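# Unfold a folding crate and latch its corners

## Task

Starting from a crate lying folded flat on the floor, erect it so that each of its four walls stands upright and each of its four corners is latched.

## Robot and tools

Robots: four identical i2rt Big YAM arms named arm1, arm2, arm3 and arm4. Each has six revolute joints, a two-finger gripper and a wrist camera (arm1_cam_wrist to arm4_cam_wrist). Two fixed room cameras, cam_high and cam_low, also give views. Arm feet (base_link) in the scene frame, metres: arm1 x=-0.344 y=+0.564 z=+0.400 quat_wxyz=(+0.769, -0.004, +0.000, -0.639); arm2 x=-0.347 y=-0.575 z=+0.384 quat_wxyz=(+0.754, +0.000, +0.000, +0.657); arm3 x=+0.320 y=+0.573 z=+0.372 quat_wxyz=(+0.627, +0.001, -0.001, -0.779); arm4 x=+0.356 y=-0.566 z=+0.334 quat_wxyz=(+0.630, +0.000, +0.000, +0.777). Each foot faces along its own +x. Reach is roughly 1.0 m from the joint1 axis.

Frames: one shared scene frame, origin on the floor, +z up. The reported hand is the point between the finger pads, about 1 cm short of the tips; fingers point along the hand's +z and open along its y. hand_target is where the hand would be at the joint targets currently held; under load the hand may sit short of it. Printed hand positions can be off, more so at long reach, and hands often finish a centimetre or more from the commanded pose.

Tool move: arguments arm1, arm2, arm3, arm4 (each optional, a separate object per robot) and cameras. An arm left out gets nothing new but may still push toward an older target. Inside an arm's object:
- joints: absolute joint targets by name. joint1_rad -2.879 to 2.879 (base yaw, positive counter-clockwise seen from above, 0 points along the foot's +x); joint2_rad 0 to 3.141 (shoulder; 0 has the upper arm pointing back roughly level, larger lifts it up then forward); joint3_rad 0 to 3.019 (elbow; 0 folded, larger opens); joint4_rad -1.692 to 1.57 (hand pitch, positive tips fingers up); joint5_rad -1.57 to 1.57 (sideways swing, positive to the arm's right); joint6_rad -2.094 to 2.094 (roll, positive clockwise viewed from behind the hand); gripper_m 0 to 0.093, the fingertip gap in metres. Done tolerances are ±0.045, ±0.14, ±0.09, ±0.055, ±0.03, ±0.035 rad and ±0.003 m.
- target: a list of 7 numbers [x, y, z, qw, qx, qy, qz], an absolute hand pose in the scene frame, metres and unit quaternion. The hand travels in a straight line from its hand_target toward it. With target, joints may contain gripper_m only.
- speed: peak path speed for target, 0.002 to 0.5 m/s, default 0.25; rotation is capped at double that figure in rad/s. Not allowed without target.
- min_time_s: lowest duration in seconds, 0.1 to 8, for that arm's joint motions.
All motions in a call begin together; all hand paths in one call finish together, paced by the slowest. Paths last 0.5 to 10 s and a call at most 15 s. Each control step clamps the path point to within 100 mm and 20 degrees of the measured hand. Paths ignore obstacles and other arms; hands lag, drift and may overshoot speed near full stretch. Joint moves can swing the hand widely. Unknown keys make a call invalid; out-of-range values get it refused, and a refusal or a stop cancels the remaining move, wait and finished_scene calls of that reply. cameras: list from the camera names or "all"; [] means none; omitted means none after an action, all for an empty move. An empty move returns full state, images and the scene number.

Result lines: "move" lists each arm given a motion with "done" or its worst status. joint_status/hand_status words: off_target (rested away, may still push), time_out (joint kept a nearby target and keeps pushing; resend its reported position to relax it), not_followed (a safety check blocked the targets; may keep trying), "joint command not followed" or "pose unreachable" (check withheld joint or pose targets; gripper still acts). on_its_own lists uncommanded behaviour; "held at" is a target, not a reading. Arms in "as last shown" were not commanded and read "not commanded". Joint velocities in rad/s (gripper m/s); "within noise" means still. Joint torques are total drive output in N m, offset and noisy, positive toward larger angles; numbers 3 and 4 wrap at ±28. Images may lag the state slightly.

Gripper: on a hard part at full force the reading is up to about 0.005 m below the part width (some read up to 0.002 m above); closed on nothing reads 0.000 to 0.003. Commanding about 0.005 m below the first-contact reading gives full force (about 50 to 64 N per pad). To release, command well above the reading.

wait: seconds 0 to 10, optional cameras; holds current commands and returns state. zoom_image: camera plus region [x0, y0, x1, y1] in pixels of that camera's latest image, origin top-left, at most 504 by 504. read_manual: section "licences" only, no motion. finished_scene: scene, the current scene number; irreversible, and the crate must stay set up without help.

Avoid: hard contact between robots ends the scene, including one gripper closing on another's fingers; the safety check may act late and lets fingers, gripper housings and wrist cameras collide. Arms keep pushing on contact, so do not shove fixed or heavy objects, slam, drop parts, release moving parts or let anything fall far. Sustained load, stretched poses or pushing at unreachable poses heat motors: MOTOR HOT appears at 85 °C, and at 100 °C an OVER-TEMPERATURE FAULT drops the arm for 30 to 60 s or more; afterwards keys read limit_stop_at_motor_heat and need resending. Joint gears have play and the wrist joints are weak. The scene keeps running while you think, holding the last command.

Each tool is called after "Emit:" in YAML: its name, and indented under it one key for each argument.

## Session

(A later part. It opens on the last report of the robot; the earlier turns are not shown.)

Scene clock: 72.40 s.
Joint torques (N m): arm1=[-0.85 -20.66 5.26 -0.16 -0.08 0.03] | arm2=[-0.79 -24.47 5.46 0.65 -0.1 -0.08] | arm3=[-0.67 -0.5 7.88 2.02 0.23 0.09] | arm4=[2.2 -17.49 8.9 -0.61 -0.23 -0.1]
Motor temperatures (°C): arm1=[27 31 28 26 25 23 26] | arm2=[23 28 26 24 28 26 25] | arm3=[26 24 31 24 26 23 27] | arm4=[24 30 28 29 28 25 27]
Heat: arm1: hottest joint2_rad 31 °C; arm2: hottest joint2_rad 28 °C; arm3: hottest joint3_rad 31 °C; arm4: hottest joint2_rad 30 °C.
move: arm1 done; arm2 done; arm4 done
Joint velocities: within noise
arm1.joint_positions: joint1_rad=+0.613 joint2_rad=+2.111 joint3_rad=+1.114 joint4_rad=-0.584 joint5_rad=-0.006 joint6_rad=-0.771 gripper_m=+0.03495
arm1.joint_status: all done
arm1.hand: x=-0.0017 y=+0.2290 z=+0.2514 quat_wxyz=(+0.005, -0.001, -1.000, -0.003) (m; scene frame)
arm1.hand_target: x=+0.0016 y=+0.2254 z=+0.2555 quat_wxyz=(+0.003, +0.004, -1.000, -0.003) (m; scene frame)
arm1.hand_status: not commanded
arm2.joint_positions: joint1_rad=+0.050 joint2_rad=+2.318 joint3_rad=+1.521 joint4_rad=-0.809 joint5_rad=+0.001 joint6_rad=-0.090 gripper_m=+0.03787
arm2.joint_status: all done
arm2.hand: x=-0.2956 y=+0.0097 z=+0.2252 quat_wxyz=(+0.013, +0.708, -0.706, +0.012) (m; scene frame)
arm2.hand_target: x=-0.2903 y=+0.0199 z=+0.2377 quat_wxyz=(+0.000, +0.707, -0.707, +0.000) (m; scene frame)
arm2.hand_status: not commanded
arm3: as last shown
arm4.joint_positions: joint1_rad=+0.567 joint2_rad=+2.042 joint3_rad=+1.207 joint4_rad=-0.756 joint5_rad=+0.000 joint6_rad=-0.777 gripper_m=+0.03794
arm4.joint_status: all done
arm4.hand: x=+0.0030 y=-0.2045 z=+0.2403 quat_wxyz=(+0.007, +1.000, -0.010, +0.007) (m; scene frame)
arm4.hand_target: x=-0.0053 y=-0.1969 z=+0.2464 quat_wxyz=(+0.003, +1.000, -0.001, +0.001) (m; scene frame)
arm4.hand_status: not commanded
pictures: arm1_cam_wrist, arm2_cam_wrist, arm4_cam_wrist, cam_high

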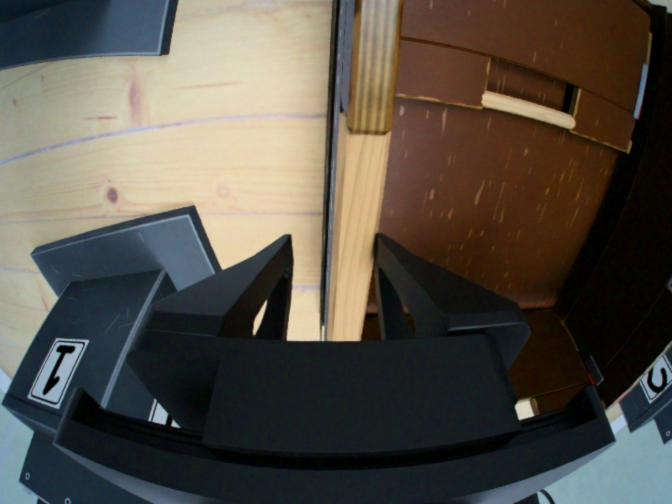

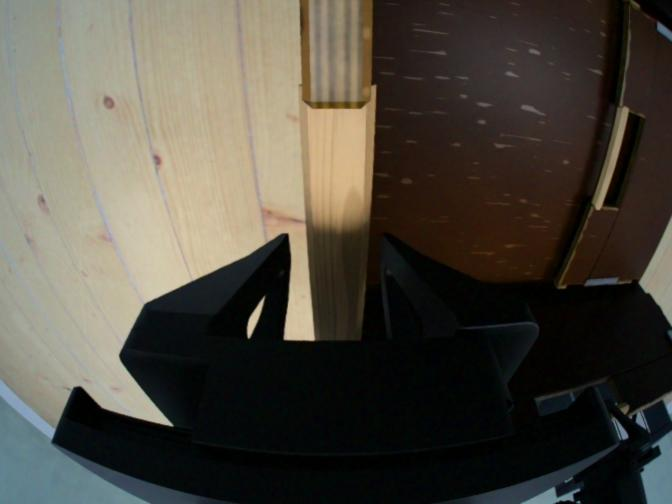

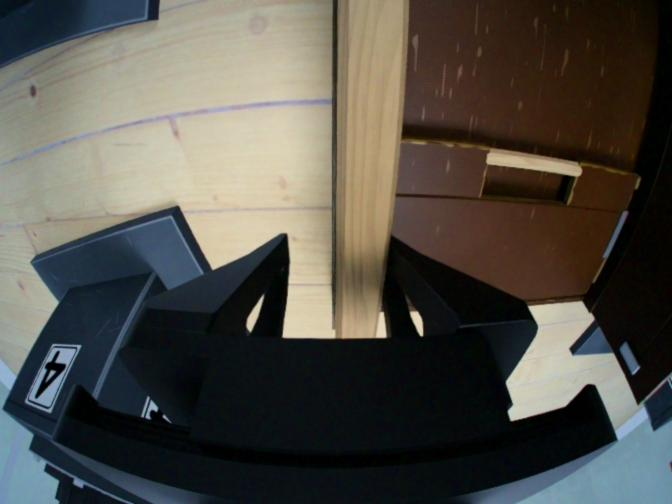

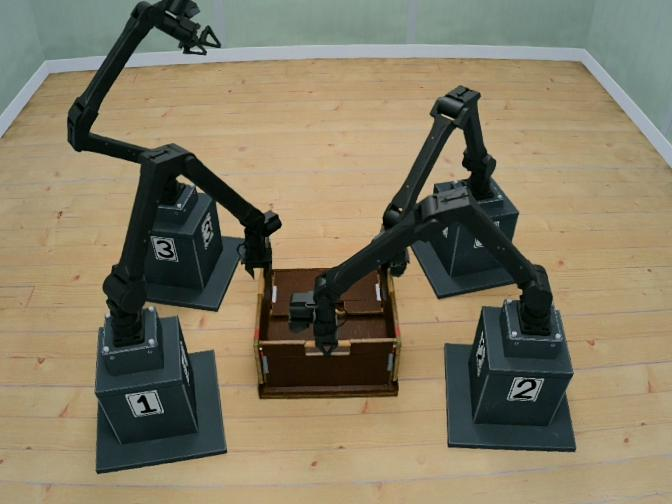

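Retract arms 1, 2, 4; then bring arm 3.

Emit:
move:
  arm1: {"target":[-0.03,0.215,0.4,0,0,1,0],"speed":0.2}
  arm2: {"target":[-0.29,-0.01,0.37,0,0.7071,-0.7071,0],"speed":0.2}
  arm4: {"target":[0.0,-0.205,0.38,0,1,0,0],"speed":0.2}

Emit:
move:
  arm1: {"joints":{"joint1_rad":-0.3,"joint2_rad":0.9,"joint3_rad":1.4,"joint4_rad":-1.4},"min_time_s":2.5}
  arm2: {"joints":{"joint1_rad":0.74,"joint2_rad":0.634,"joint3_rad":1.438,"joint4_rad":-1.211},"min_time_s":3}
  arm4: {"target":[0.06,-0.215,0.4,0,1,0,0],"speed":0.2}
  cameras: ["cam_high"]

Emit:
zoom_image:
  camera: "cam_high"
  region: [240, 200, 440, 420]

Emit:
move:
  arm3: {"target":[0.05,0.03,0.18,0,0.7071,0.7071,0],"speed":0.4,"joints":{"gripper_m":0.047}}
  cameras: ["arm3_cam_wrist","cam_high"]

Scene clock: 76.83 s.
Joint torques (N m): arm1=[-0.91 -17.73 7.19 0.13 0.02 -0.06] | arm2=[-0.97 -22.89 6.35 -0.02 -0.05 -0.12] | arm3=[-0.85 -0.5 7.84 1.98 0.22 0.11] | arm4=[2.2 -15.27 11.62 -0.57 -0.17 -0.07]
Motor temperatures (°C): arm1=[27 31 29 26 24 23 26] | arm2=[23 29 26 24 28 26 25] | arm3=[26 24 31 24 26 23 27] | arm4=[24 30 28 29 28 25 27]
Heat: arm1: hottest joint2_rad 31 °C; arm2: hottest joint2_rad 29 °C; arm3: hottest joint3_rad 31 °C; arm4: hottest joint2_rad 30 °C.
move: arm1 done; arm2 off_target; arm4 off_target
Joint velocities: within noise
arm1.joint_positions: joint1_rad=+0.565 joint2_rad=+1.792 joint3_rad=+1.114 joint4_rad=-0.893 joint5_rad=-0.007 joint6_rad=-0.819 gripper_m=+0.03497
arm1.joint_status: not commanded
arm1.hand: x=-0.0243 y=+0.2220 z=+0.3975 quat_wxyz=(+0.000, -0.001, -1.000, +0.000) (m; scene frame)
arm1.hand_target: x=-0.0253 y=+0.2177 z=+0.3996 quat_wxyz=(+0.000, +0.001, -1.000, -0.001) (m; scene frame)
arm1.hand_status: done (0.009 m and 0.1 deg from the pose sent, 0.152 m and 0.7 deg at the start)
arm2.joint_positions: joint1_rad=+0.050 joint2_rad=+2.048 joint3_rad=+1.444 joint4_rad=-0.986 joint5_rad=+0.001 joint6_rad=-0.090 gripper_m=+0.03789
arm2.joint_status: not commanded
arm2.hand: x=-0.2975 y=-0.0114 z=+0.3550 quat_wxyz=(+0.007, +0.709, -0.706, +0.007) (m; scene frame)
arm2.hand_target: x=-0.2919 y=-0.0080 z=+0.3697 quat_wxyz=(-0.001, +0.708, -0.706, -0.001) (m; scene frame)
arm2.hand_status: off_target (0.017 m and 1.1 deg from the pose sent, 0.146 m and 2.0 deg at the start)
arm3: as last shown
arm4.joint_positions: joint1_rad=+0.574 joint2_rad=+1.803 joint3_rad=+1.247 joint4_rad=-1.042 joint5_rad=+0.002 joint6_rad=-0.774 gripper_m=+0.03798
arm4.joint_status: not commanded
arm4.hand: x=+0.0093 y=-0.2161 z=+0.3683 quat_wxyz=(+0.009, +1.000, -0.008, +0.010) (m; scene frame)
arm4.hand_target: x=-0.0029 y=-0.2074 z=+0.3787 quat_wxyz=(+0.000, +1.000, +0.002, +0.001) (m; scene frame)
arm4.hand_status: off_target (0.019 m and 1.8 deg from the pose sent, 0.140 m and 1.6 deg at the start)
pictures: none

Scene clock: 80.40 s.
Joint torques (N m): arm1=[-0.97 -3.84 11.25 1.37 0.01 0.03] | arm2=[0.91 2.55 6.5 1.24 -0.03 -0.11] | arm3=[-0.56 -0.03 7.86 2.1 0.19 0.11] | arm4=[1.67 -14.15 7.84 -0.46 -0.23 -0.1]
Motor temperatures (°C): arm1=[27 31 29 26 24 23 25] | arm2=[23 28 26 24 28 26 25] | arm3=[26 24 31 24 26 23 27] | arm4=[24 30 28 29 28 25 27]
Heat: arm1: hottest joint2_rad 31 °C; arm2: hottest joint2_rad 28 °C; arm3: hottest joint3_rad 31 °C; arm4: hottest joint2_rad 30 °C.
move: arm1 done; arm2 done; arm4 done
Joint velocities: within noise
arm1.joint_positions: joint1_rad=-0.291 joint2_rad=+0.892 joint3_rad=+1.356 joint4_rad=-1.390 joint5_rad=-0.009 joint6_rad=-0.828 gripper_m=+0.03497
arm1.joint_status: all done
arm1.hand: x=-0.3752 y=+0.2411 z=+0.8428 quat_wxyz=(-0.102, -0.388, -0.864, +0.304) (m; scene frame)
arm1.hand_target: x=-0.3783 y=+0.2404 z=+0.8604 quat_wxyz=(-0.103, -0.385, -0.861, +0.316) (m; scene frame)
arm1.hand_status: not commanded
arm2.joint_positions: joint1_rad=+0.736 joint2_rad=+0.610 joint3_rad=+1.432 joint4_rad=-1.203 joint5_rad=-0.007 joint6_rad=-0.091 gripper_m=+0.03790
arm2.joint_status: all done
arm2.hand: x=-0.4834 y=-0.3773 z=+0.9747 quat_wxyz=(-0.282, +0.750, -0.351, -0.484) (m; scene frame)
arm2.hand_target: x=-0.4876 y=-0.3758 z=+0.9731 quat_wxyz=(-0.278, +0.757, -0.345, -0.480) (m; scene frame)
arm2.hand_status: not commanded
arm3.joint_positions: joint1_rad=+0.868 joint2_rad=+0.636 joint3_rad=+1.401 joint4_rad=-1.459 joint5_rad=+0.267 joint6_rad=-0.464 gripper_m=+0.09396
arm3.joint_status: not commanded
arm3.hand: x=+0.4150 y=+0.3713 z=+0.8920 quat_wxyz=(-0.249, -0.258, -0.861, +0.361) (m; scene frame)
arm3.hand_target: x=+0.4139 y=+0.3728 z=+0.9011 quat_wxyz=(-0.257, -0.258, -0.856, +0.367) (m; scene frame)
arm3.hand_status: not commanded
arm4.joint_positions: joint1_rad=+0.487 joint2_rad=+1.668 joint3_rad=+1.168 joint4_rad=-1.051 joint5_rad=+0.000 joint6_rad=-0.851 gripper_m=+0.03798
arm4.joint_status: not commanded
arm4.hand: x=+0.0578 y=-0.2074 z=+0.4044 quat_wxyz=(-0.008, +1.000, -0.013, -0.007) (m; scene frame)
arm4.hand_target: x=+0.0624 y=-0.2128 z=+0.4001 quat_wxyz=(+0.001, +1.000, -0.005, +0.000) (m; scene frame)
arm4.hand_status: done (0.009 m and 1.9 deg from the pose sent, 0.060 m and 1.8 deg at the start)
pictures: cam_high

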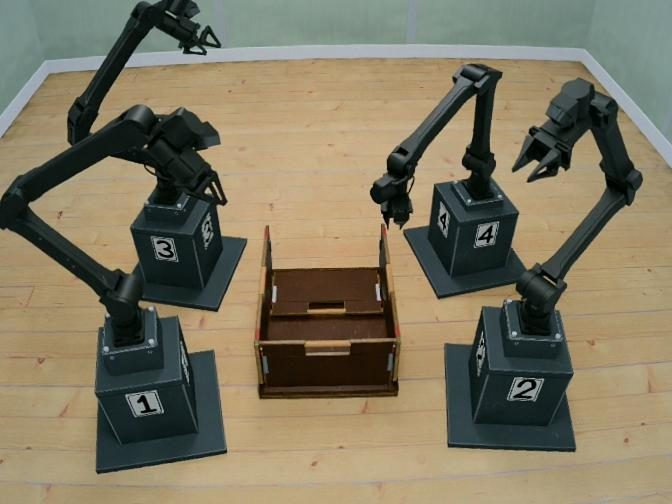

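Scaled by 2.291 from the camera's 672x504 image, which has a finer 960x720 frame.

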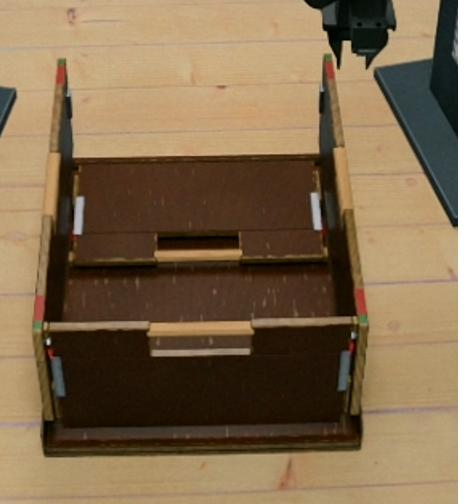

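Scene clock: 83.80 s.
Joint torques (N m): arm1=[-0.56 -3.9 11.44 1.28 0.04 -0.02] | arm2=[0.73 2.61 6.49 1.24 -0.04 -0.11] | arm3=[-1.49 -16.73 7.34 -0.14 0.22 0.14] | arm4=[1.67 -14.15 7.83 -0.49 -0.23 -0.1]
Motor temperatures (°C): arm1=[27 31 29 26 24 23 25] | arm2=[23 28 26 24 28 26 25] | arm3=[26 24 31 24 26 23 27] | arm4=[24 30 28 29 27 25 27]
Heat: arm1: hottest joint2_rad 31 °C; arm2: hottest joint2_rad 28 °C; arm3: hottest joint3_rad 31 °C; arm4: hottest joint2_rad 30 °C.
move: arm3 off_target
Joint velocities: within noise
arm1, arm2, arm4: as last shown
arm3.joint_positions: joint1_rad=-0.241 joint2_rad=+2.371 joint3_rad=+1.539 joint4_rad=-0.747 joint5_rad=-0.003 joint6_rad=-0.456 gripper_m=+0.04713
arm3.joint_status: all done
arm3.hand: x=+0.0582 y=+0.0381 z=+0.1862 quat_wxyz=(-0.001, -0.707, -0.707, -0.005) (m; scene frame)
arm3.hand_target: x=+0.0497 y=+0.0349 z=+0.1776 quat_wxyz=(+0.001, -0.713, -0.701, -0.007) (m; scene frame)
arm3.hand_status: off_target (0.013 m and 0.6 deg from the pose sent, 0.870 m and 75.4 deg at the start; pose on its path clipped on 26 of 102 steps)
pictures: arm3_cam_wrist, cam_high

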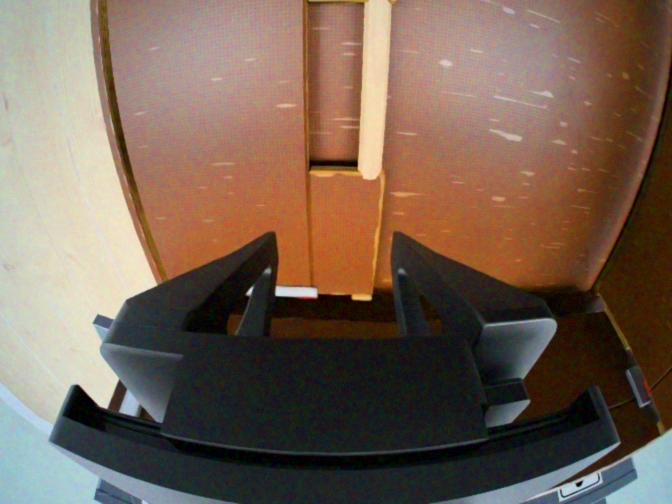

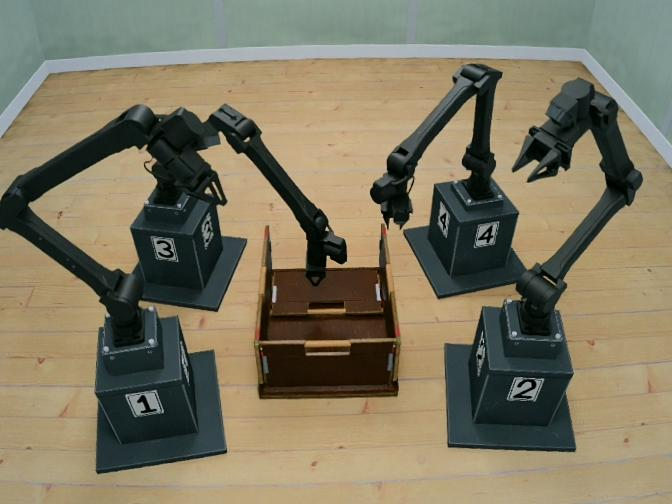

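Emit:
move:
  arm3: {"target":[0.0245,-0.007,0.07,0,0.7071,0.7071,0],"speed":0.2}
  cameras: ["arm3_cam_wrist"]

Scene clock: 86.27 s.
Joint torques (N m): arm1=[-1.08 -3.37 11.25 1.42 0.05 -0.01] | arm2=[0.79 2.55 6.48 1.24 -0.04 -0.11] | arm3=[-1.55 -18.61 7.49 0.05 0.21 0] | arm4=[1.67 -14.15 7.84 -0.49 -0.23 -0.1]
Motor temperatures (°C): arm1=[27 31 30 26 24 23 25] | arm2=[23 28 26 24 28 26 25] | arm3=[26 24 31 24 26 23 27] | arm4=[24 30 28 29 27 25 27]
Heat: arm1: hottest joint2_rad 31 °C; arm2: hottest joint2_rad 28 °C; arm3: hottest joint3_rad 31 °C; arm4: hottest joint2_rad 30 °C.
move: arm3 off_target
Joint velocities: within noise
arm1, arm2, arm4: as last shown
arm3.joint_positions: joint1_rad=-0.242 joint2_rad=+2.670 joint3_rad=+1.831 joint4_rad=-0.725 joint5_rad=-0.001 joint6_rad=-0.462 gripper_m=+0.04713
arm3.joint_status: not commanded
arm3.hand: x=+0.0351 y=-0.0067 z=+0.0806 quat_wxyz=(-0.003, -0.706, -0.709, +0.002) (m; scene frame)
arm3.hand_target: x=+0.0254 y=-0.0054 z=+0.0697 quat_wxyz=(+0.000, -0.707, -0.707, +0.000) (m; scene frame)
arm3.hand_status: off_target (0.015 m and 0.5 deg from the pose sent, 0.129 m and 0.6 deg at the start)
pictures: arm3_cam_wrist

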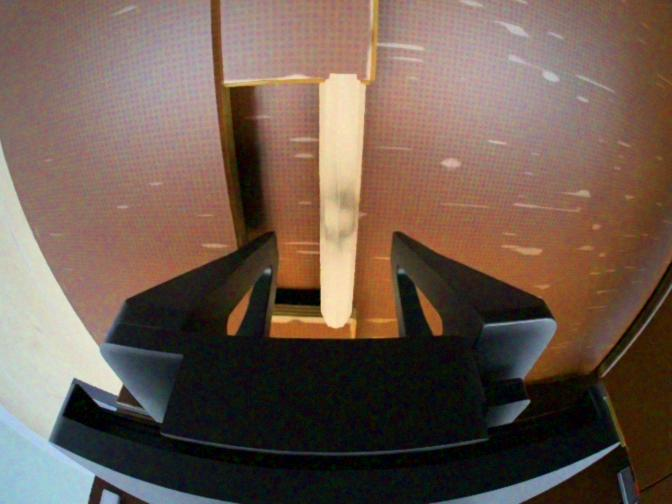

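Emit:
move:
  arm3: {"target":[0.024,-0.007,0.02,0,0.7071,0.7071,0],"speed":0.12}

Emit:
move:
  arm3: {"joints":{"gripper_m":0.006}}
  cameras: ["arm3_cam_wrist"]

Emit:
move:
  arm3: {"target":[0.026,-0.007,0.075,0,0.7071,0.7071,0],"speed":0.12}

Emit:
move:
  arm3: {"target":[0.051,-0.007,0.15,0,0.7071,0.7071,0],"speed":0.12}

Emit:
move:
  arm3: {"target":[0.101,-0.008,0.222,0,0.7071,0.7071,0],"speed":0.12}

Emit:
move:
  arm3: {"target":[0.158,-0.009,0.253,0,0.7071,0.7071,0],"speed":0.12}
  cameras: ["arm3_cam_wrist","cam_low"]

Scene clock: 89.30 s.
Joint torques (N m): arm1=[-0.62 -3.84 11.34 1.33 0.06 0.02] | arm2=[0.79 2.55 6.49 1.24 -0.04 -0.11] | arm3=[-1.96 -18.26 7.38 0.51 0.16 -0.02] | arm4=[1.67 -14.15 7.83 -0.47 -0.23 -0.1]
Motor temperatures (°C): arm1=[27 31 30 26 24 23 25] | arm2=[23 27 26 24 28 26 25] | arm3=[26 25 31 24 26 23 27] | arm4=[24 30 28 29 27 25 27]
Heat: arm1: hottest joint2_rad 31 °C; arm2: hottest joint5_rad 28 °C; arm3: hottest joint3_rad 31 °C; arm4: hottest joint2_rad 30 °C.
move: arm3 off_target
Joint velocities: within noise
arm1, arm2, arm4: as last shown
arm3.joint_positions: joint1_rad=-0.238 joint2_rad=+2.774 joint3_rad=+1.912 joint4_rad=-0.711 joint5_rad=+0.002 joint6_rad=-0.464 gripper_m=+0.04712
arm3.joint_status: not commanded
arm3.hand: x=+0.0371 y=-0.0084 z=+0.0359 quat_wxyz=(+0.000, -0.703, -0.711, -0.002) (m; scene frame)
arm3.hand_target: x=+0.0273 y=-0.0069 z=+0.0207 quat_wxyz=(+0.001, -0.706, -0.709, +0.000) (m; scene frame)
arm3.hand_status: off_target (0.021 m and 0.6 deg from the pose sent, 0.062 m and 0.5 deg at the start)
pictures: none

Scene clock: 90.03 s.
Joint torques (N m): arm1=[-0.5 -3.55 11.45 1.31 0.03 0] | arm2=[0.85 2.55 6.49 1.24 -0.04 -0.11] | arm3=[-1.67 -18.73 7.05 0.59 0.07 -0.07] | arm4=[1.61 -14.21 7.83 -0.47 -0.23 -0.1]
Motor temperatures (°C): arm1=[27 31 30 26 24 23 25] | arm2=[23 27 26 24 28 26 25] | arm3=[26 25 31 24 26 23 27] | arm4=[24 30 28 29 27 25 27]
Heat: arm1: hottest joint2_rad 31 °C; arm2: hottest joint5_rad 28 °C; arm3: hottest joint3_rad 31 °C; arm4: hottest joint2_rad 30 °C.
move: arm3 off_target
Joint velocities: within noise
arm1, arm2, arm4: as last shown
arm3.joint_positions: joint1_rad=-0.242 joint2_rad=+2.776 joint3_rad=+1.917 joint4_rad=-0.710 joint5_rad=+0.002 joint6_rad=-0.459 gripper_m=+0.01660
arm3.joint_status: gripper_m off_target (ended at +0.01664, target +0.00600)
arm3.hand: x=+0.0335 y=-0.0090 z=+0.0360 quat_wxyz=(-0.001, -0.707, -0.708, +0.000) (m; scene frame)
arm3.hand_target: x=+0.0269 y=-0.0077 z=+0.0209 quat_wxyz=(-0.001, -0.706, -0.709, +0.001) (m; scene frame)
arm3.hand_status: not commanded
pictures: arm3_cam_wrist

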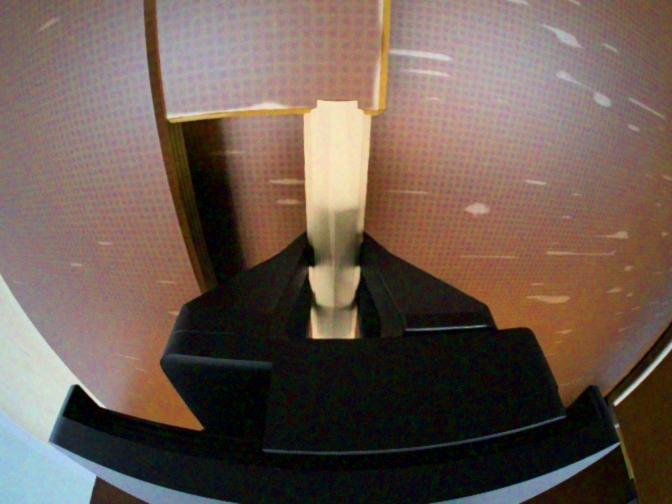

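Scene clock: 91.07 s.
Joint torques (N m): arm1=[-1.49 -3.6 11.37 1.32 0.04 -0.01] | arm2=[0.79 2.55 6.48 1.24 -0.04 -0.11] | arm3=[-1.26 -24.88 3.14 -1.07 -0.14 -0.07] | arm4=[1.67 -14.15 7.83 -0.47 -0.23 -0.1]
Motor temperatures (°C): arm1=[27 31 30 26 24 23 25] | arm2=[23 27 26 24 28 26 25] | arm3=[26 25 31 24 26 23 27] | arm4=[24 30 28 29 27 25 27]
Heat: arm1: hottest joint2_rad 31 °C; arm2: hottest joint5_rad 28 °C; arm3: hottest joint3_rad 31 °C; arm4: hottest joint2_rad 30 °C.
move: arm3 off_target
Joint velocities: within noise
arm1, arm2, arm4: as last shown
arm3.joint_positions: joint1_rad=-0.241 joint2_rad=+2.749 joint3_rad=+1.889 joint4_rad=-0.702 joint5_rad=+0.011 joint6_rad=-0.456 gripper_m=+0.01661
arm3.joint_status: not commanded
arm3.hand: x=+0.0333 y=-0.0079 z=+0.0455 quat_wxyz=(+0.003, -0.707, -0.707, +0.005) (m; scene frame)
arm3.hand_target: x=+0.0260 y=-0.0089 z=+0.0727 quat_wxyz=(+0.000, -0.707, -0.708, +0.003) (m; scene frame)
arm3.hand_status: off_target (0.030 m and 0.6 deg from the pose sent, 0.040 m and 0.1 deg at the start)
pictures: none

Scene clock: 92.33 s.
Joint torques (N m): arm1=[-0.85 -3.6 11.41 1.22 0.04 -0.02] | arm2=[0.85 2.55 6.49 1.24 -0.04 -0.11] | arm3=[-0.67 -24.59 3.47 -1.62 -0.17 -0.01] | arm4=[1.67 -14.15 7.83 -0.47 -0.23 -0.1]
Motor temperatures (°C): arm1=[27 31 30 26 24 23 25] | arm2=[23 27 26 24 28 26 25] | arm3=[26 25 31 24 26 23 27] | arm4=[24 30 28 29 27 25 27]
Heat: arm1: hottest joint2_rad 31 °C; arm2: hottest joint5_rad 28 °C; arm3: hottest joint3_rad 31 °C; arm4: hottest joint2_rad 30 °C.
move: arm3 off_target
Joint velocities: within noise
arm1, arm2, arm4: as last shown
arm3.joint_positions: joint1_rad=-0.218 joint2_rad=+2.582 joint3_rad=+1.762 joint4_rad=-0.744 joint5_rad=+0.009 joint6_rad=-0.427 gripper_m=+0.01622
arm3.joint_status: not commanded
arm3.hand: x=+0.0501 y=-0.0073 z=+0.1171 quat_wxyz=(+0.002, -0.709, -0.705, +0.004) (m; scene frame)
arm3.hand_target: x=+0.0523 y=-0.0095 z=+0.1487 quat_wxyz=(+0.000, -0.706, -0.708, +0.000) (m; scene frame)
arm3.hand_status: off_target (0.033 m and 0.6 deg from the pose sent, 0.106 m and 0.6 deg at the start)
pictures: none

Scene clock: 93.70 s.
Joint torques (N m): arm1=[-1.14 -3.49 11.32 1.36 0.05 -0.01] | arm2=[0.79 2.55 6.49 1.24 -0.04 -0.11] | arm3=[0.15 -24.7 3.95 -2.06 -0.53 0.07] | arm4=[1.67 -14.15 7.83 -0.47 -0.23 -0.1]
Motor temperatures (°C): arm1=[27 31 30 26 24 23 25] | arm2=[23 27 26 24 27 26 25] | arm3=[26 26 31 24 26 23 27] | arm4=[24 30 28 29 27 25 27]
Heat: arm1: hottest joint2_rad 31 °C; arm2: hottest joint2_rad 27 °C; arm3: hottest joint3_rad 31 °C; arm4: hottest joint2_rad 30 °C.
move: arm3 off_target
Joint velocities: within noise
arm1, arm2, arm4: as last shown
arm3.joint_positions: joint1_rad=-0.152 joint2_rad=+2.426 joint3_rad=+1.642 joint4_rad=-0.785 joint5_rad=+0.020 joint6_rad=-0.361 gripper_m=+0.01623
arm3.joint_status: not commanded
arm3.hand: x=+0.0934 y=-0.0067 z=+0.1809 quat_wxyz=(+0.008, -0.709, -0.705, +0.004) (m; scene frame)
arm3.hand_target: x=+0.0999 y=-0.0088 z=+0.2197 quat_wxyz=(+0.000, -0.707, -0.707, +0.000) (m; scene frame)
arm3.hand_status: off_target (0.042 m and 1.1 deg from the pose sent, 0.117 m and 0.6 deg at the start)
pictures: none

Scene clock: 94.97 s.
Joint torques (N m): arm1=[-1.38 -3.72 11.25 1.36 0.05 0.02] | arm2=[0.79 2.55 6.49 1.22 -0.04 -0.11] | arm3=[0.44 -23.12 4.36 -1.36 -0.44 0.16] | arm4=[1.67 -14.15 7.83 -0.47 -0.23 -0.1]
Motor temperatures (°C): arm1=[27 31 30 26 24 23 25] | arm2=[23 27 26 24 27 26 24] | arm3=[26 26 31 24 26 23 27] | arm4=[24 30 28 29 27 25 27]
Heat: arm1: hottest joint2_rad 31 °C; arm2: hottest joint2_rad 27 °C; arm3: hottest joint3_rad 31 °C; arm4: hottest joint2_rad 30 °C.
move: arm3 off_target
Joint velocities: within noise
arm1.joint_positions: joint1_rad=-0.291 joint2_rad=+0.892 joint3_rad=+1.356 joint4_rad=-1.390 joint5_rad=-0.009 joint6_rad=-0.828 gripper_m=+0.03497
arm1.joint_status: not commanded
arm1.hand: x=-0.3752 y=+0.2411 z=+0.8428 quat_wxyz=(-0.102, -0.388, -0.864, +0.304) (m; scene frame)
arm1.hand_target: x=-0.3783 y=+0.2404 z=+0.8604 quat_wxyz=(-0.103, -0.385, -0.861, +0.316) (m; scene frame)
arm1.hand_status: not commanded
arm2.joint_positions: joint1_rad=+0.736 joint2_rad=+0.610 joint3_rad=+1.432 joint4_rad=-1.203 joint5_rad=-0.007 joint6_rad=-0.091 gripper_m=+0.03790
arm2.joint_status: not commanded
arm2.hand: x=-0.4834 y=-0.3773 z=+0.9747 quat_wxyz=(-0.282, +0.750, -0.351, -0.484) (m; scene frame)
arm2.hand_target: x=-0.4876 y=-0.3758 z=+0.9731 quat_wxyz=(-0.278, +0.757, -0.345, -0.480) (m; scene frame)
arm2.hand_status: not commanded
arm3.joint_positions: joint1_rad=-0.067 joint2_rad=+2.323 joint3_rad=+1.564 joint4_rad=-0.817 joint5_rad=+0.019 joint6_rad=-0.277 gripper_m=+0.01619
arm3.joint_status: not commanded
arm3.hand: x=+0.1481 y=-0.0072 z=+0.2207 quat_wxyz=(+0.009, -0.709, -0.705, +0.001) (m; scene frame)
arm3.hand_target: x=+0.1577 y=-0.0098 z=+0.2517 quat_wxyz=(+0.000, -0.707, -0.707, +0.001) (m; scene frame)
arm3.hand_status: off_target (0.034 m and 1.0 deg from the pose sent, 0.097 m and 1.1 deg at the start)
arm4.joint_positions: joint1_rad=+0.487 joint2_rad=+1.668 joint3_rad=+1.168 joint4_rad=-1.051 joint5_rad=+0.000 joint6_rad=-0.851 gripper_m=+0.03798
arm4.joint_status: not commanded
arm4.hand: x=+0.0578 y=-0.2074 z=+0.4044 quat_wxyz=(-0.008, +1.000, -0.013, -0.007) (m; scene frame)
arm4.hand_target: x=+0.0624 y=-0.2128 z=+0.4001 quat_wxyz=(+0.001, +1.000, -0.005, +0.000) (m; scene frame)
arm4.hand_status: not commanded
pictures: arm3_cam_wrist, cam_low

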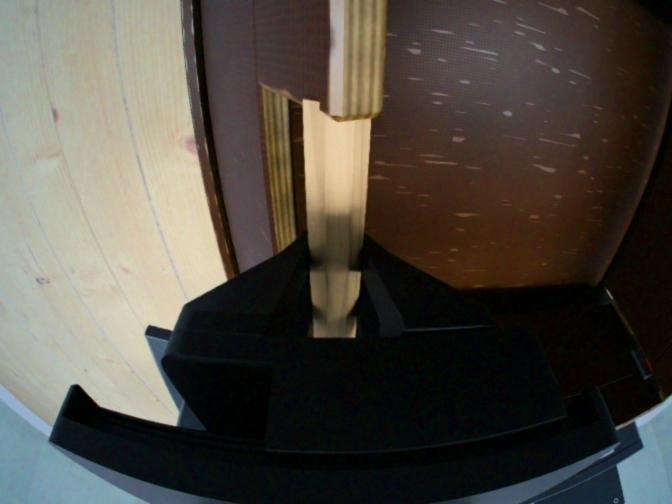

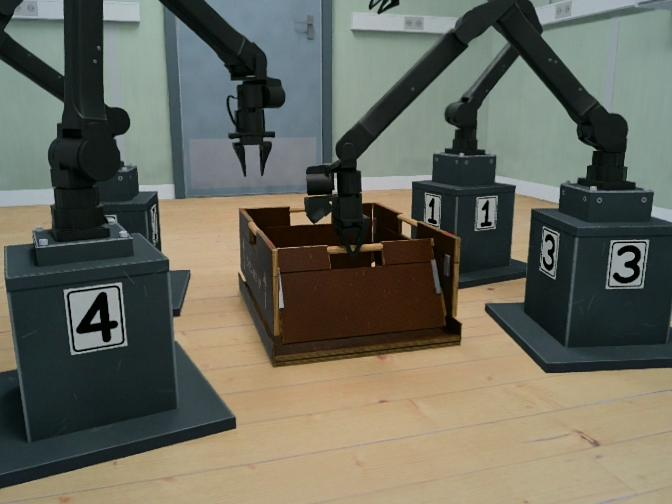

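Emit:
move:
  arm3: {"target":[0.208,-0.012,0.258,0,0.7071,0.7071,0],"speed":0.1}

Emit:
move:
  arm3: {"target":[0.255,-0.014,0.256,0,0.7071,0.7071,0],"speed":0.08}

Emit:
move:
  arm3: {"target":[0.298,-0.014,0.253,0,0.7071,0.7071,0],"speed":0.06}

Emit:
move:
  arm3: {"target":[0.322,-0.014,0.252,0,0.7071,0.7071,0],"speed":0.06}
  cameras: ["cam_low","cam_high"]

Emit:
zoom_image:
  camera: "cam_high"
  region: [240, 200, 440, 420]

Emit:
zoom_image:
  camera: "cam_low"
  region: [210, 180, 480, 380]

Scene clock: 97.73 s.
Joint torques (N m): arm1=[-0.15 -4.31 11.28 1.51 0.08 -0.01] | arm2=[0.79 2.61 6.48 1.22 -0.04 -0.12] | arm3=[2.32 -22.24 4.36 -0.91 -0.71 0.3] | arm4=[1.67 -14.15 7.83 -0.47 -0.23 -0.09]
Motor temperatures (°C): arm1=[27 30 30 26 24 23 25] | arm2=[23 27 26 24 27 26 24] | arm3=[26 26 31 24 26 23 27] | arm4=[24 30 28 29 27 25 27]
Heat: arm1: hottest joint2_rad 30 °C; arm2: hottest joint2_rad 27 °C; arm3: hottest joint3_rad 31 °C; arm4: hottest joint2_rad 30 °C.
move: arm3 off_target
Joint velocities: within noise
arm1, arm2, arm4: as last shown
arm3.joint_positions: joint1_rad=-0.017 joint2_rad=+2.285 joint3_rad=+1.529 joint4_rad=-0.819 joint5_rad=+0.026 joint6_rad=-0.221 gripper_m=+0.01602
arm3.joint_status: not commanded
arm3.hand: x=+0.1782 y=-0.0073 z=+0.2333 quat_wxyz=(+0.011, -0.711, -0.703, +0.004) (m; scene frame)
arm3.hand_target: x=+0.2006 y=-0.0106 z=+0.2568 quat_wxyz=(+0.001, -0.708, -0.706, +0.000) (m; scene frame)
arm3.hand_status: off_target (0.039 m and 1.5 deg from the pose sent, 0.071 m and 1.0 deg at the start)
pictures: none

Scene clock: 98.93 s.
Joint torques (N m): arm1=[-0.79 -3.78 11.34 1.37 0.06 0.01] | arm2=[0.85 2.55 6.49 1.22 -0.04 -0.11] | arm3=[4.54 -20.78 4.3 -0.34 -1.37 0.55] | arm4=[1.67 -14.15 7.84 -0.46 -0.23 -0.1]
Motor temperatures (°C): arm1=[27 30 30 26 24 23 25] | arm2=[23 26 26 24 27 26 24] | arm3=[26 26 31 24 26 23 27] | arm4=[24 30 28 29 27 25 27]
Heat: arm1: hottest joint2_rad 30 °C; arm2: hottest joint5_rad 27 °C; arm3: hottest joint3_rad 31 °C; arm4: hottest joint2_rad 30 °C.
move: arm3 off_target
Joint velocities: within noise
arm1, arm2, arm4: as last shown
arm3.joint_positions: joint1_rad=+0.040 joint2_rad=+2.263 joint3_rad=+1.507 joint4_rad=-0.825 joint5_rad=+0.048 joint6_rad=-0.162 gripper_m=+0.01602
arm3.joint_status: not commanded
arm3.hand: x=+0.2089 y=-0.0071 z=+0.2399 quat_wxyz=(+0.021, -0.712, -0.702, +0.009) (m; scene frame)
arm3.hand_target: x=+0.2532 y=-0.0117 z=+0.2545 quat_wxyz=(+0.003, -0.706, -0.708, -0.003) (m; scene frame)
arm3.hand_status: off_target (0.049 m and 2.8 deg from the pose sent, 0.080 m and 1.5 deg at the start)
pictures: none

Scene clock: 100.30 s.
Joint torques (N m): arm1=[-0.97 -3.72 11.44 1.37 0 0.01] | arm2=[0.85 2.55 6.46 1.24 -0.03 -0.11] | arm3=[4.31 -20.31 4.62 0.21 -1.85 0.48] | arm4=[1.67 -14.15 7.84 -0.47 -0.23 -0.1]
Motor temperatures (°C): arm1=[27 30 30 26 24 23 25] | arm2=[23 26 26 24 27 26 24] | arm3=[26 26 31 23 26 23 27] | arm4=[24 30 28 29 27 25 27]
Heat: arm1: hottest joint2_rad 30 °C; arm2: hottest joint5_rad 27 °C; arm3: hottest joint3_rad 31 °C; arm4: hottest joint2_rad 30 °C.
move: arm3 off_target
Joint velocities: within noise
arm1, arm2, arm4: as last shown
arm3.joint_positions: joint1_rad=+0.118 joint2_rad=+2.251 joint3_rad=+1.490 joint4_rad=-0.828 joint5_rad=+0.058 joint6_rad=-0.083 gripper_m=+0.01602
arm3.joint_status: not commanded
arm3.hand: x=+0.2533 y=-0.0078 z=+0.2425 quat_wxyz=(+0.027, -0.712, -0.702, +0.011) (m; scene frame)
arm3.hand_target: x=+0.2960 y=-0.0127 z=+0.2527 quat_wxyz=(+0.002, -0.707, -0.708, -0.001) (m; scene frame)
arm3.hand_status: off_target (0.046 m and 3.4 deg from the pose sent, 0.090 m and 2.8 deg at the start)
pictures: none

Scene clock: 101.27 s.
Joint torques (N m): arm1=[-0.79 -3.31 11.36 1.28 0.04 0.03] | arm2=[0.79 2.49 6.48 1.21 -0.04 -0.11] | arm3=[7.24 -20.31 4.08 0.42 -1.84 0.82] | arm4=[1.67 -14.21 7.84 -0.47 -0.23 -0.1]
Motor temperatures (°C): arm1=[27 30 31 26 24 23 25] | arm2=[23 26 26 24 27 26 24] | arm3=[26 26 31 23 26 23 27] | arm4=[24 30 28 29 27 25 27]
Heat: arm1: hottest joint3_rad 31 °C; arm2: hottest joint5_rad 27 °C; arm3: hottest joint3_rad 31 °C; arm4: hottest joint2_rad 30 °C.
move: arm3 off_target
Joint velocities: within noise
arm1, arm2, arm4: as last shown
arm3.joint_positions: joint1_rad=+0.120 joint2_rad=+2.251 joint3_rad=+1.490 joint4_rad=-0.828 joint5_rad=+0.058 joint6_rad=-0.079 gripper_m=+0.01602
arm3.joint_status: not commanded
arm3.hand: x=+0.2542 y=-0.0079 z=+0.2425 quat_wxyz=(+0.027, -0.713, -0.701, +0.011) (m; scene frame)
arm3.hand_target: x=+0.3190 y=-0.0113 z=+0.2513 quat_wxyz=(+0.002, -0.706, -0.708, -0.002) (m; scene frame)
arm3.hand_status: off_target (0.069 m and 3.5 deg from the pose sent, 0.070 m and 3.4 deg at the start)
pictures: cam_high, cam_low

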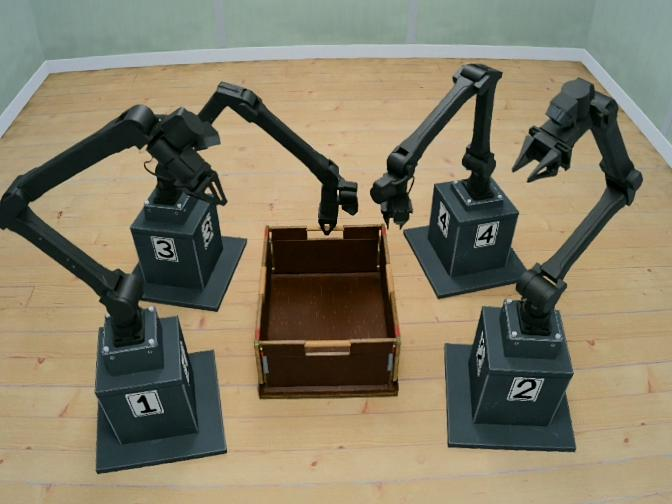

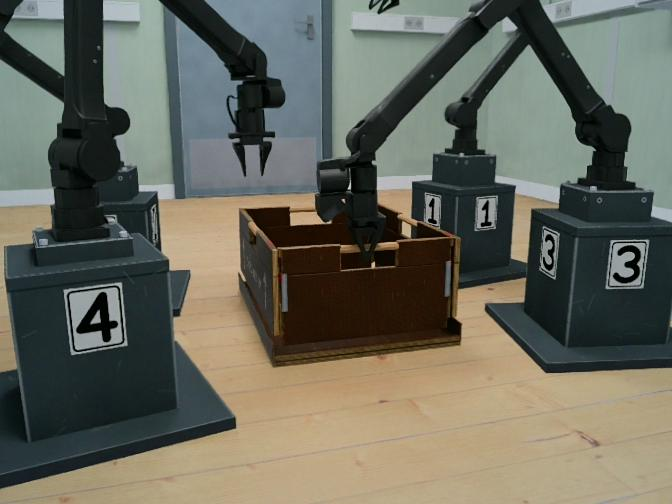

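Scaled by 2.291 from the camera's 672x504 image, which has a finer 960x720 frame.

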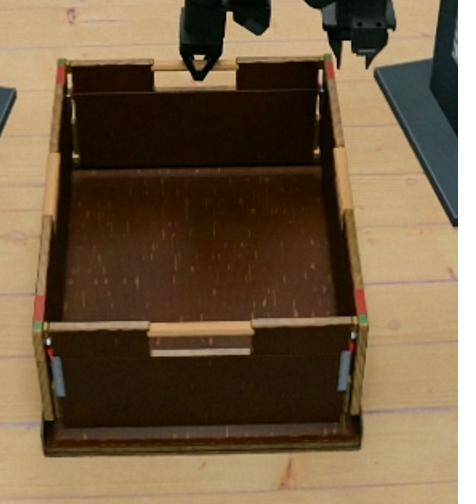

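Scaled by 1.867 from the camera's 672x504 image, which has a finer 960x720 frame.

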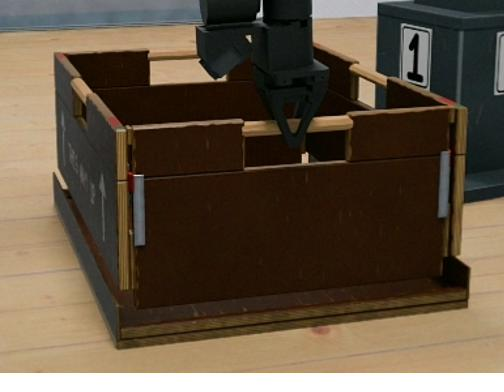

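Release and retract.

Emit:
move:
  arm3: {"target":[0.244,-0.011,0.24,0,0.7071,0.7071,0],"speed":0.1}

Emit:
move:
  arm3: {"joints":{"gripper_m":0.038}}

Emit:
move:
  arm3: {"target":[0.242,0.005,0.36,0,0.7071,0.7071,0],"speed":0.2}
  cameras: ["cam_low","cam_high"]

Emit:
zoom_image:
  camera: "cam_high"
  region: [240, 200, 440, 420]

Scene clock: 104.00 s.
Joint torques (N m): arm1=[-1.26 -3.84 11.38 1.39 0.05 0.05] | arm2=[0.79 2.55 6.49 1.24 -0.04 -0.11] | arm3=[-2.2 -18.32 5.16 1.06 -0.89 -0.12] | arm4=[1.61 -14.15 7.84 -0.46 -0.23 -0.1]
Motor temperatures (°C): arm1=[27 30 31 26 24 23 25] | arm2=[23 26 26 24 27 26 24] | arm3=[26 26 31 23 27 23 27] | arm4=[24 30 28 29 27 25 27]
Heat: arm1: hottest joint3_rad 31 °C; arm2: hottest joint5_rad 27 °C; arm3: hottest joint3_rad 31 °C; arm4: hottest joint2_rad 30 °C.
move: arm3 done
Joint velocities: within noise
arm1, arm2, arm4: as last shown
arm3.joint_positions: joint1_rad=+0.104 joint2_rad=+2.251 joint3_rad=+1.489 joint4_rad=-0.827 joint5_rad=+0.029 joint6_rad=-0.102 gripper_m=+0.01602
arm3.joint_status: not commanded
arm3.hand: x=+0.2504 y=-0.0069 z=+0.2418 quat_wxyz=(+0.016, -0.710, -0.704, +0.001) (m; scene frame)
arm3.hand_target: x=+0.2462 y=-0.0105 z=+0.2398 quat_wxyz=(+0.000, -0.709, -0.705, -0.001) (m; scene frame)
arm3.hand_status: done (0.008 m and 1.9 deg from the pose sent, 0.011 m and 3.5 deg at the start)
pictures: none

Scene clock: 104.60 s.
Joint torques (N m): arm1=[-1.08 -3.43 11.18 1.39 0.06 0] | arm2=[0.79 2.55 6.49 1.24 -0.04 -0.12] | arm3=[-1.44 -18.14 5.31 0.76 -0.04 -0.04] | arm4=[1.67 -14.15 7.84 -0.46 -0.23 -0.1]
Motor temperatures (°C): arm1=[27 30 31 26 24 23 25] | arm2=[23 26 26 24 27 26 24] | arm3=[26 26 31 23 27 23 27] | arm4=[24 30 28 29 27 25 27]
Heat: arm1: hottest joint3_rad 31 °C; arm2: hottest joint5_rad 27 °C; arm3: hottest joint3_rad 31 °C; arm4: hottest joint2_rad 30 °C.
move: arm3 done
Joint velocities: within noise
arm1, arm2, arm4: as last shown
arm3.joint_positions: joint1_rad=+0.100 joint2_rad=+2.251 joint3_rad=+1.489 joint4_rad=-0.817 joint5_rad=+0.006 joint6_rad=-0.111 gripper_m=+0.03782
arm3.joint_status: all done
arm3.hand: x=+0.2514 y=-0.0093 z=+0.2417 quat_wxyz=(+0.004, -0.709, -0.705, -0.002) (m; scene frame)
arm3.hand_target: x=+0.2445 y=-0.0103 z=+0.2397 quat_wxyz=(+0.001, -0.710, -0.704, +0.000) (m; scene frame)
arm3.hand_status: not commanded
pictures: none

Scene clock: 105.97 s.
Joint torques (N m): arm1=[-1.49 -4.19 11.37 1.32 0.06 0.02] | arm2=[0.79 2.55 6.49 1.24 -0.04 -0.11] | arm3=[-1.49 -18.2 5.79 -0.18 0 -0.02] | arm4=[1.67 -14.15 7.83 -0.47 -0.23 -0.1]
Motor temperatures (°C): arm1=[27 30 31 26 24 23 25] | arm2=[23 26 26 24 27 26 24] | arm3=[26 26 30 23 27 23 27] | arm4=[24 30 28 29 27 25 27]
Heat: arm1: hottest joint3_rad 31 °C; arm2: hottest joint5_rad 27 °C; arm3: hottest joint3_rad 30 °C; arm4: hottest joint2_rad 30 °C.
move: arm3 done
Joint velocities: within noise
arm1, arm2, arm4: as last shown
arm3.joint_positions: joint1_rad=+0.094 joint2_rad=+2.035 joint3_rad=+1.478 joint4_rad=-0.998 joint5_rad=+0.005 joint6_rad=-0.126 gripper_m=+0.03791
arm3.joint_status: not commanded
arm3.hand: x=+0.2486 y=-0.0023 z=+0.3603 quat_wxyz=(-0.004, -0.706, -0.709, +0.007) (m; scene frame)
arm3.hand_target: x=+0.2422 y=+0.0031 z=+0.3602 quat_wxyz=(-0.001, -0.707, -0.707, +0.000) (m; scene frame)
arm3.hand_status: done (0.010 m and 0.9 deg from the pose sent, 0.120 m and 0.6 deg at the start)
pictures: cam_high, cam_low

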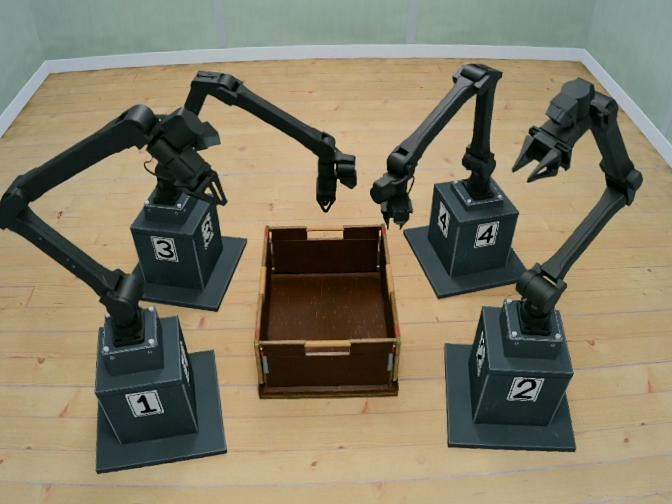

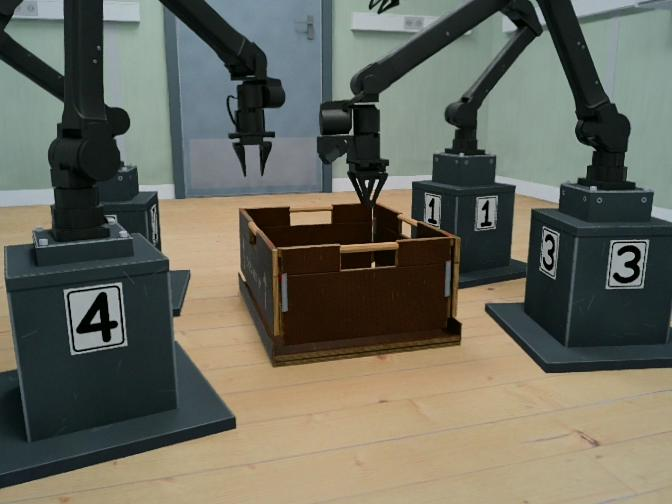

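Scaled by 2.291 from the camera's 672x504 image, which has a finer 960x720 frame.

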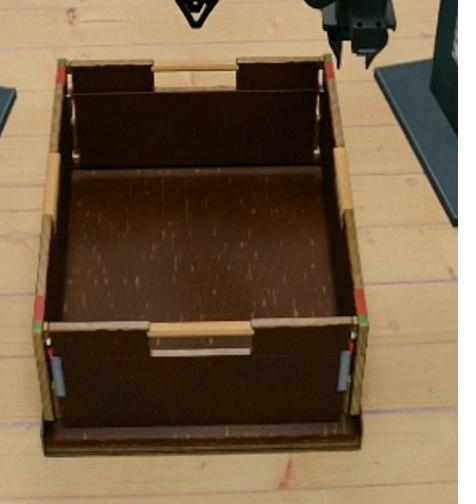

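Emit:
finished_scene:
  scene: 2

The scene is finished: the task was done.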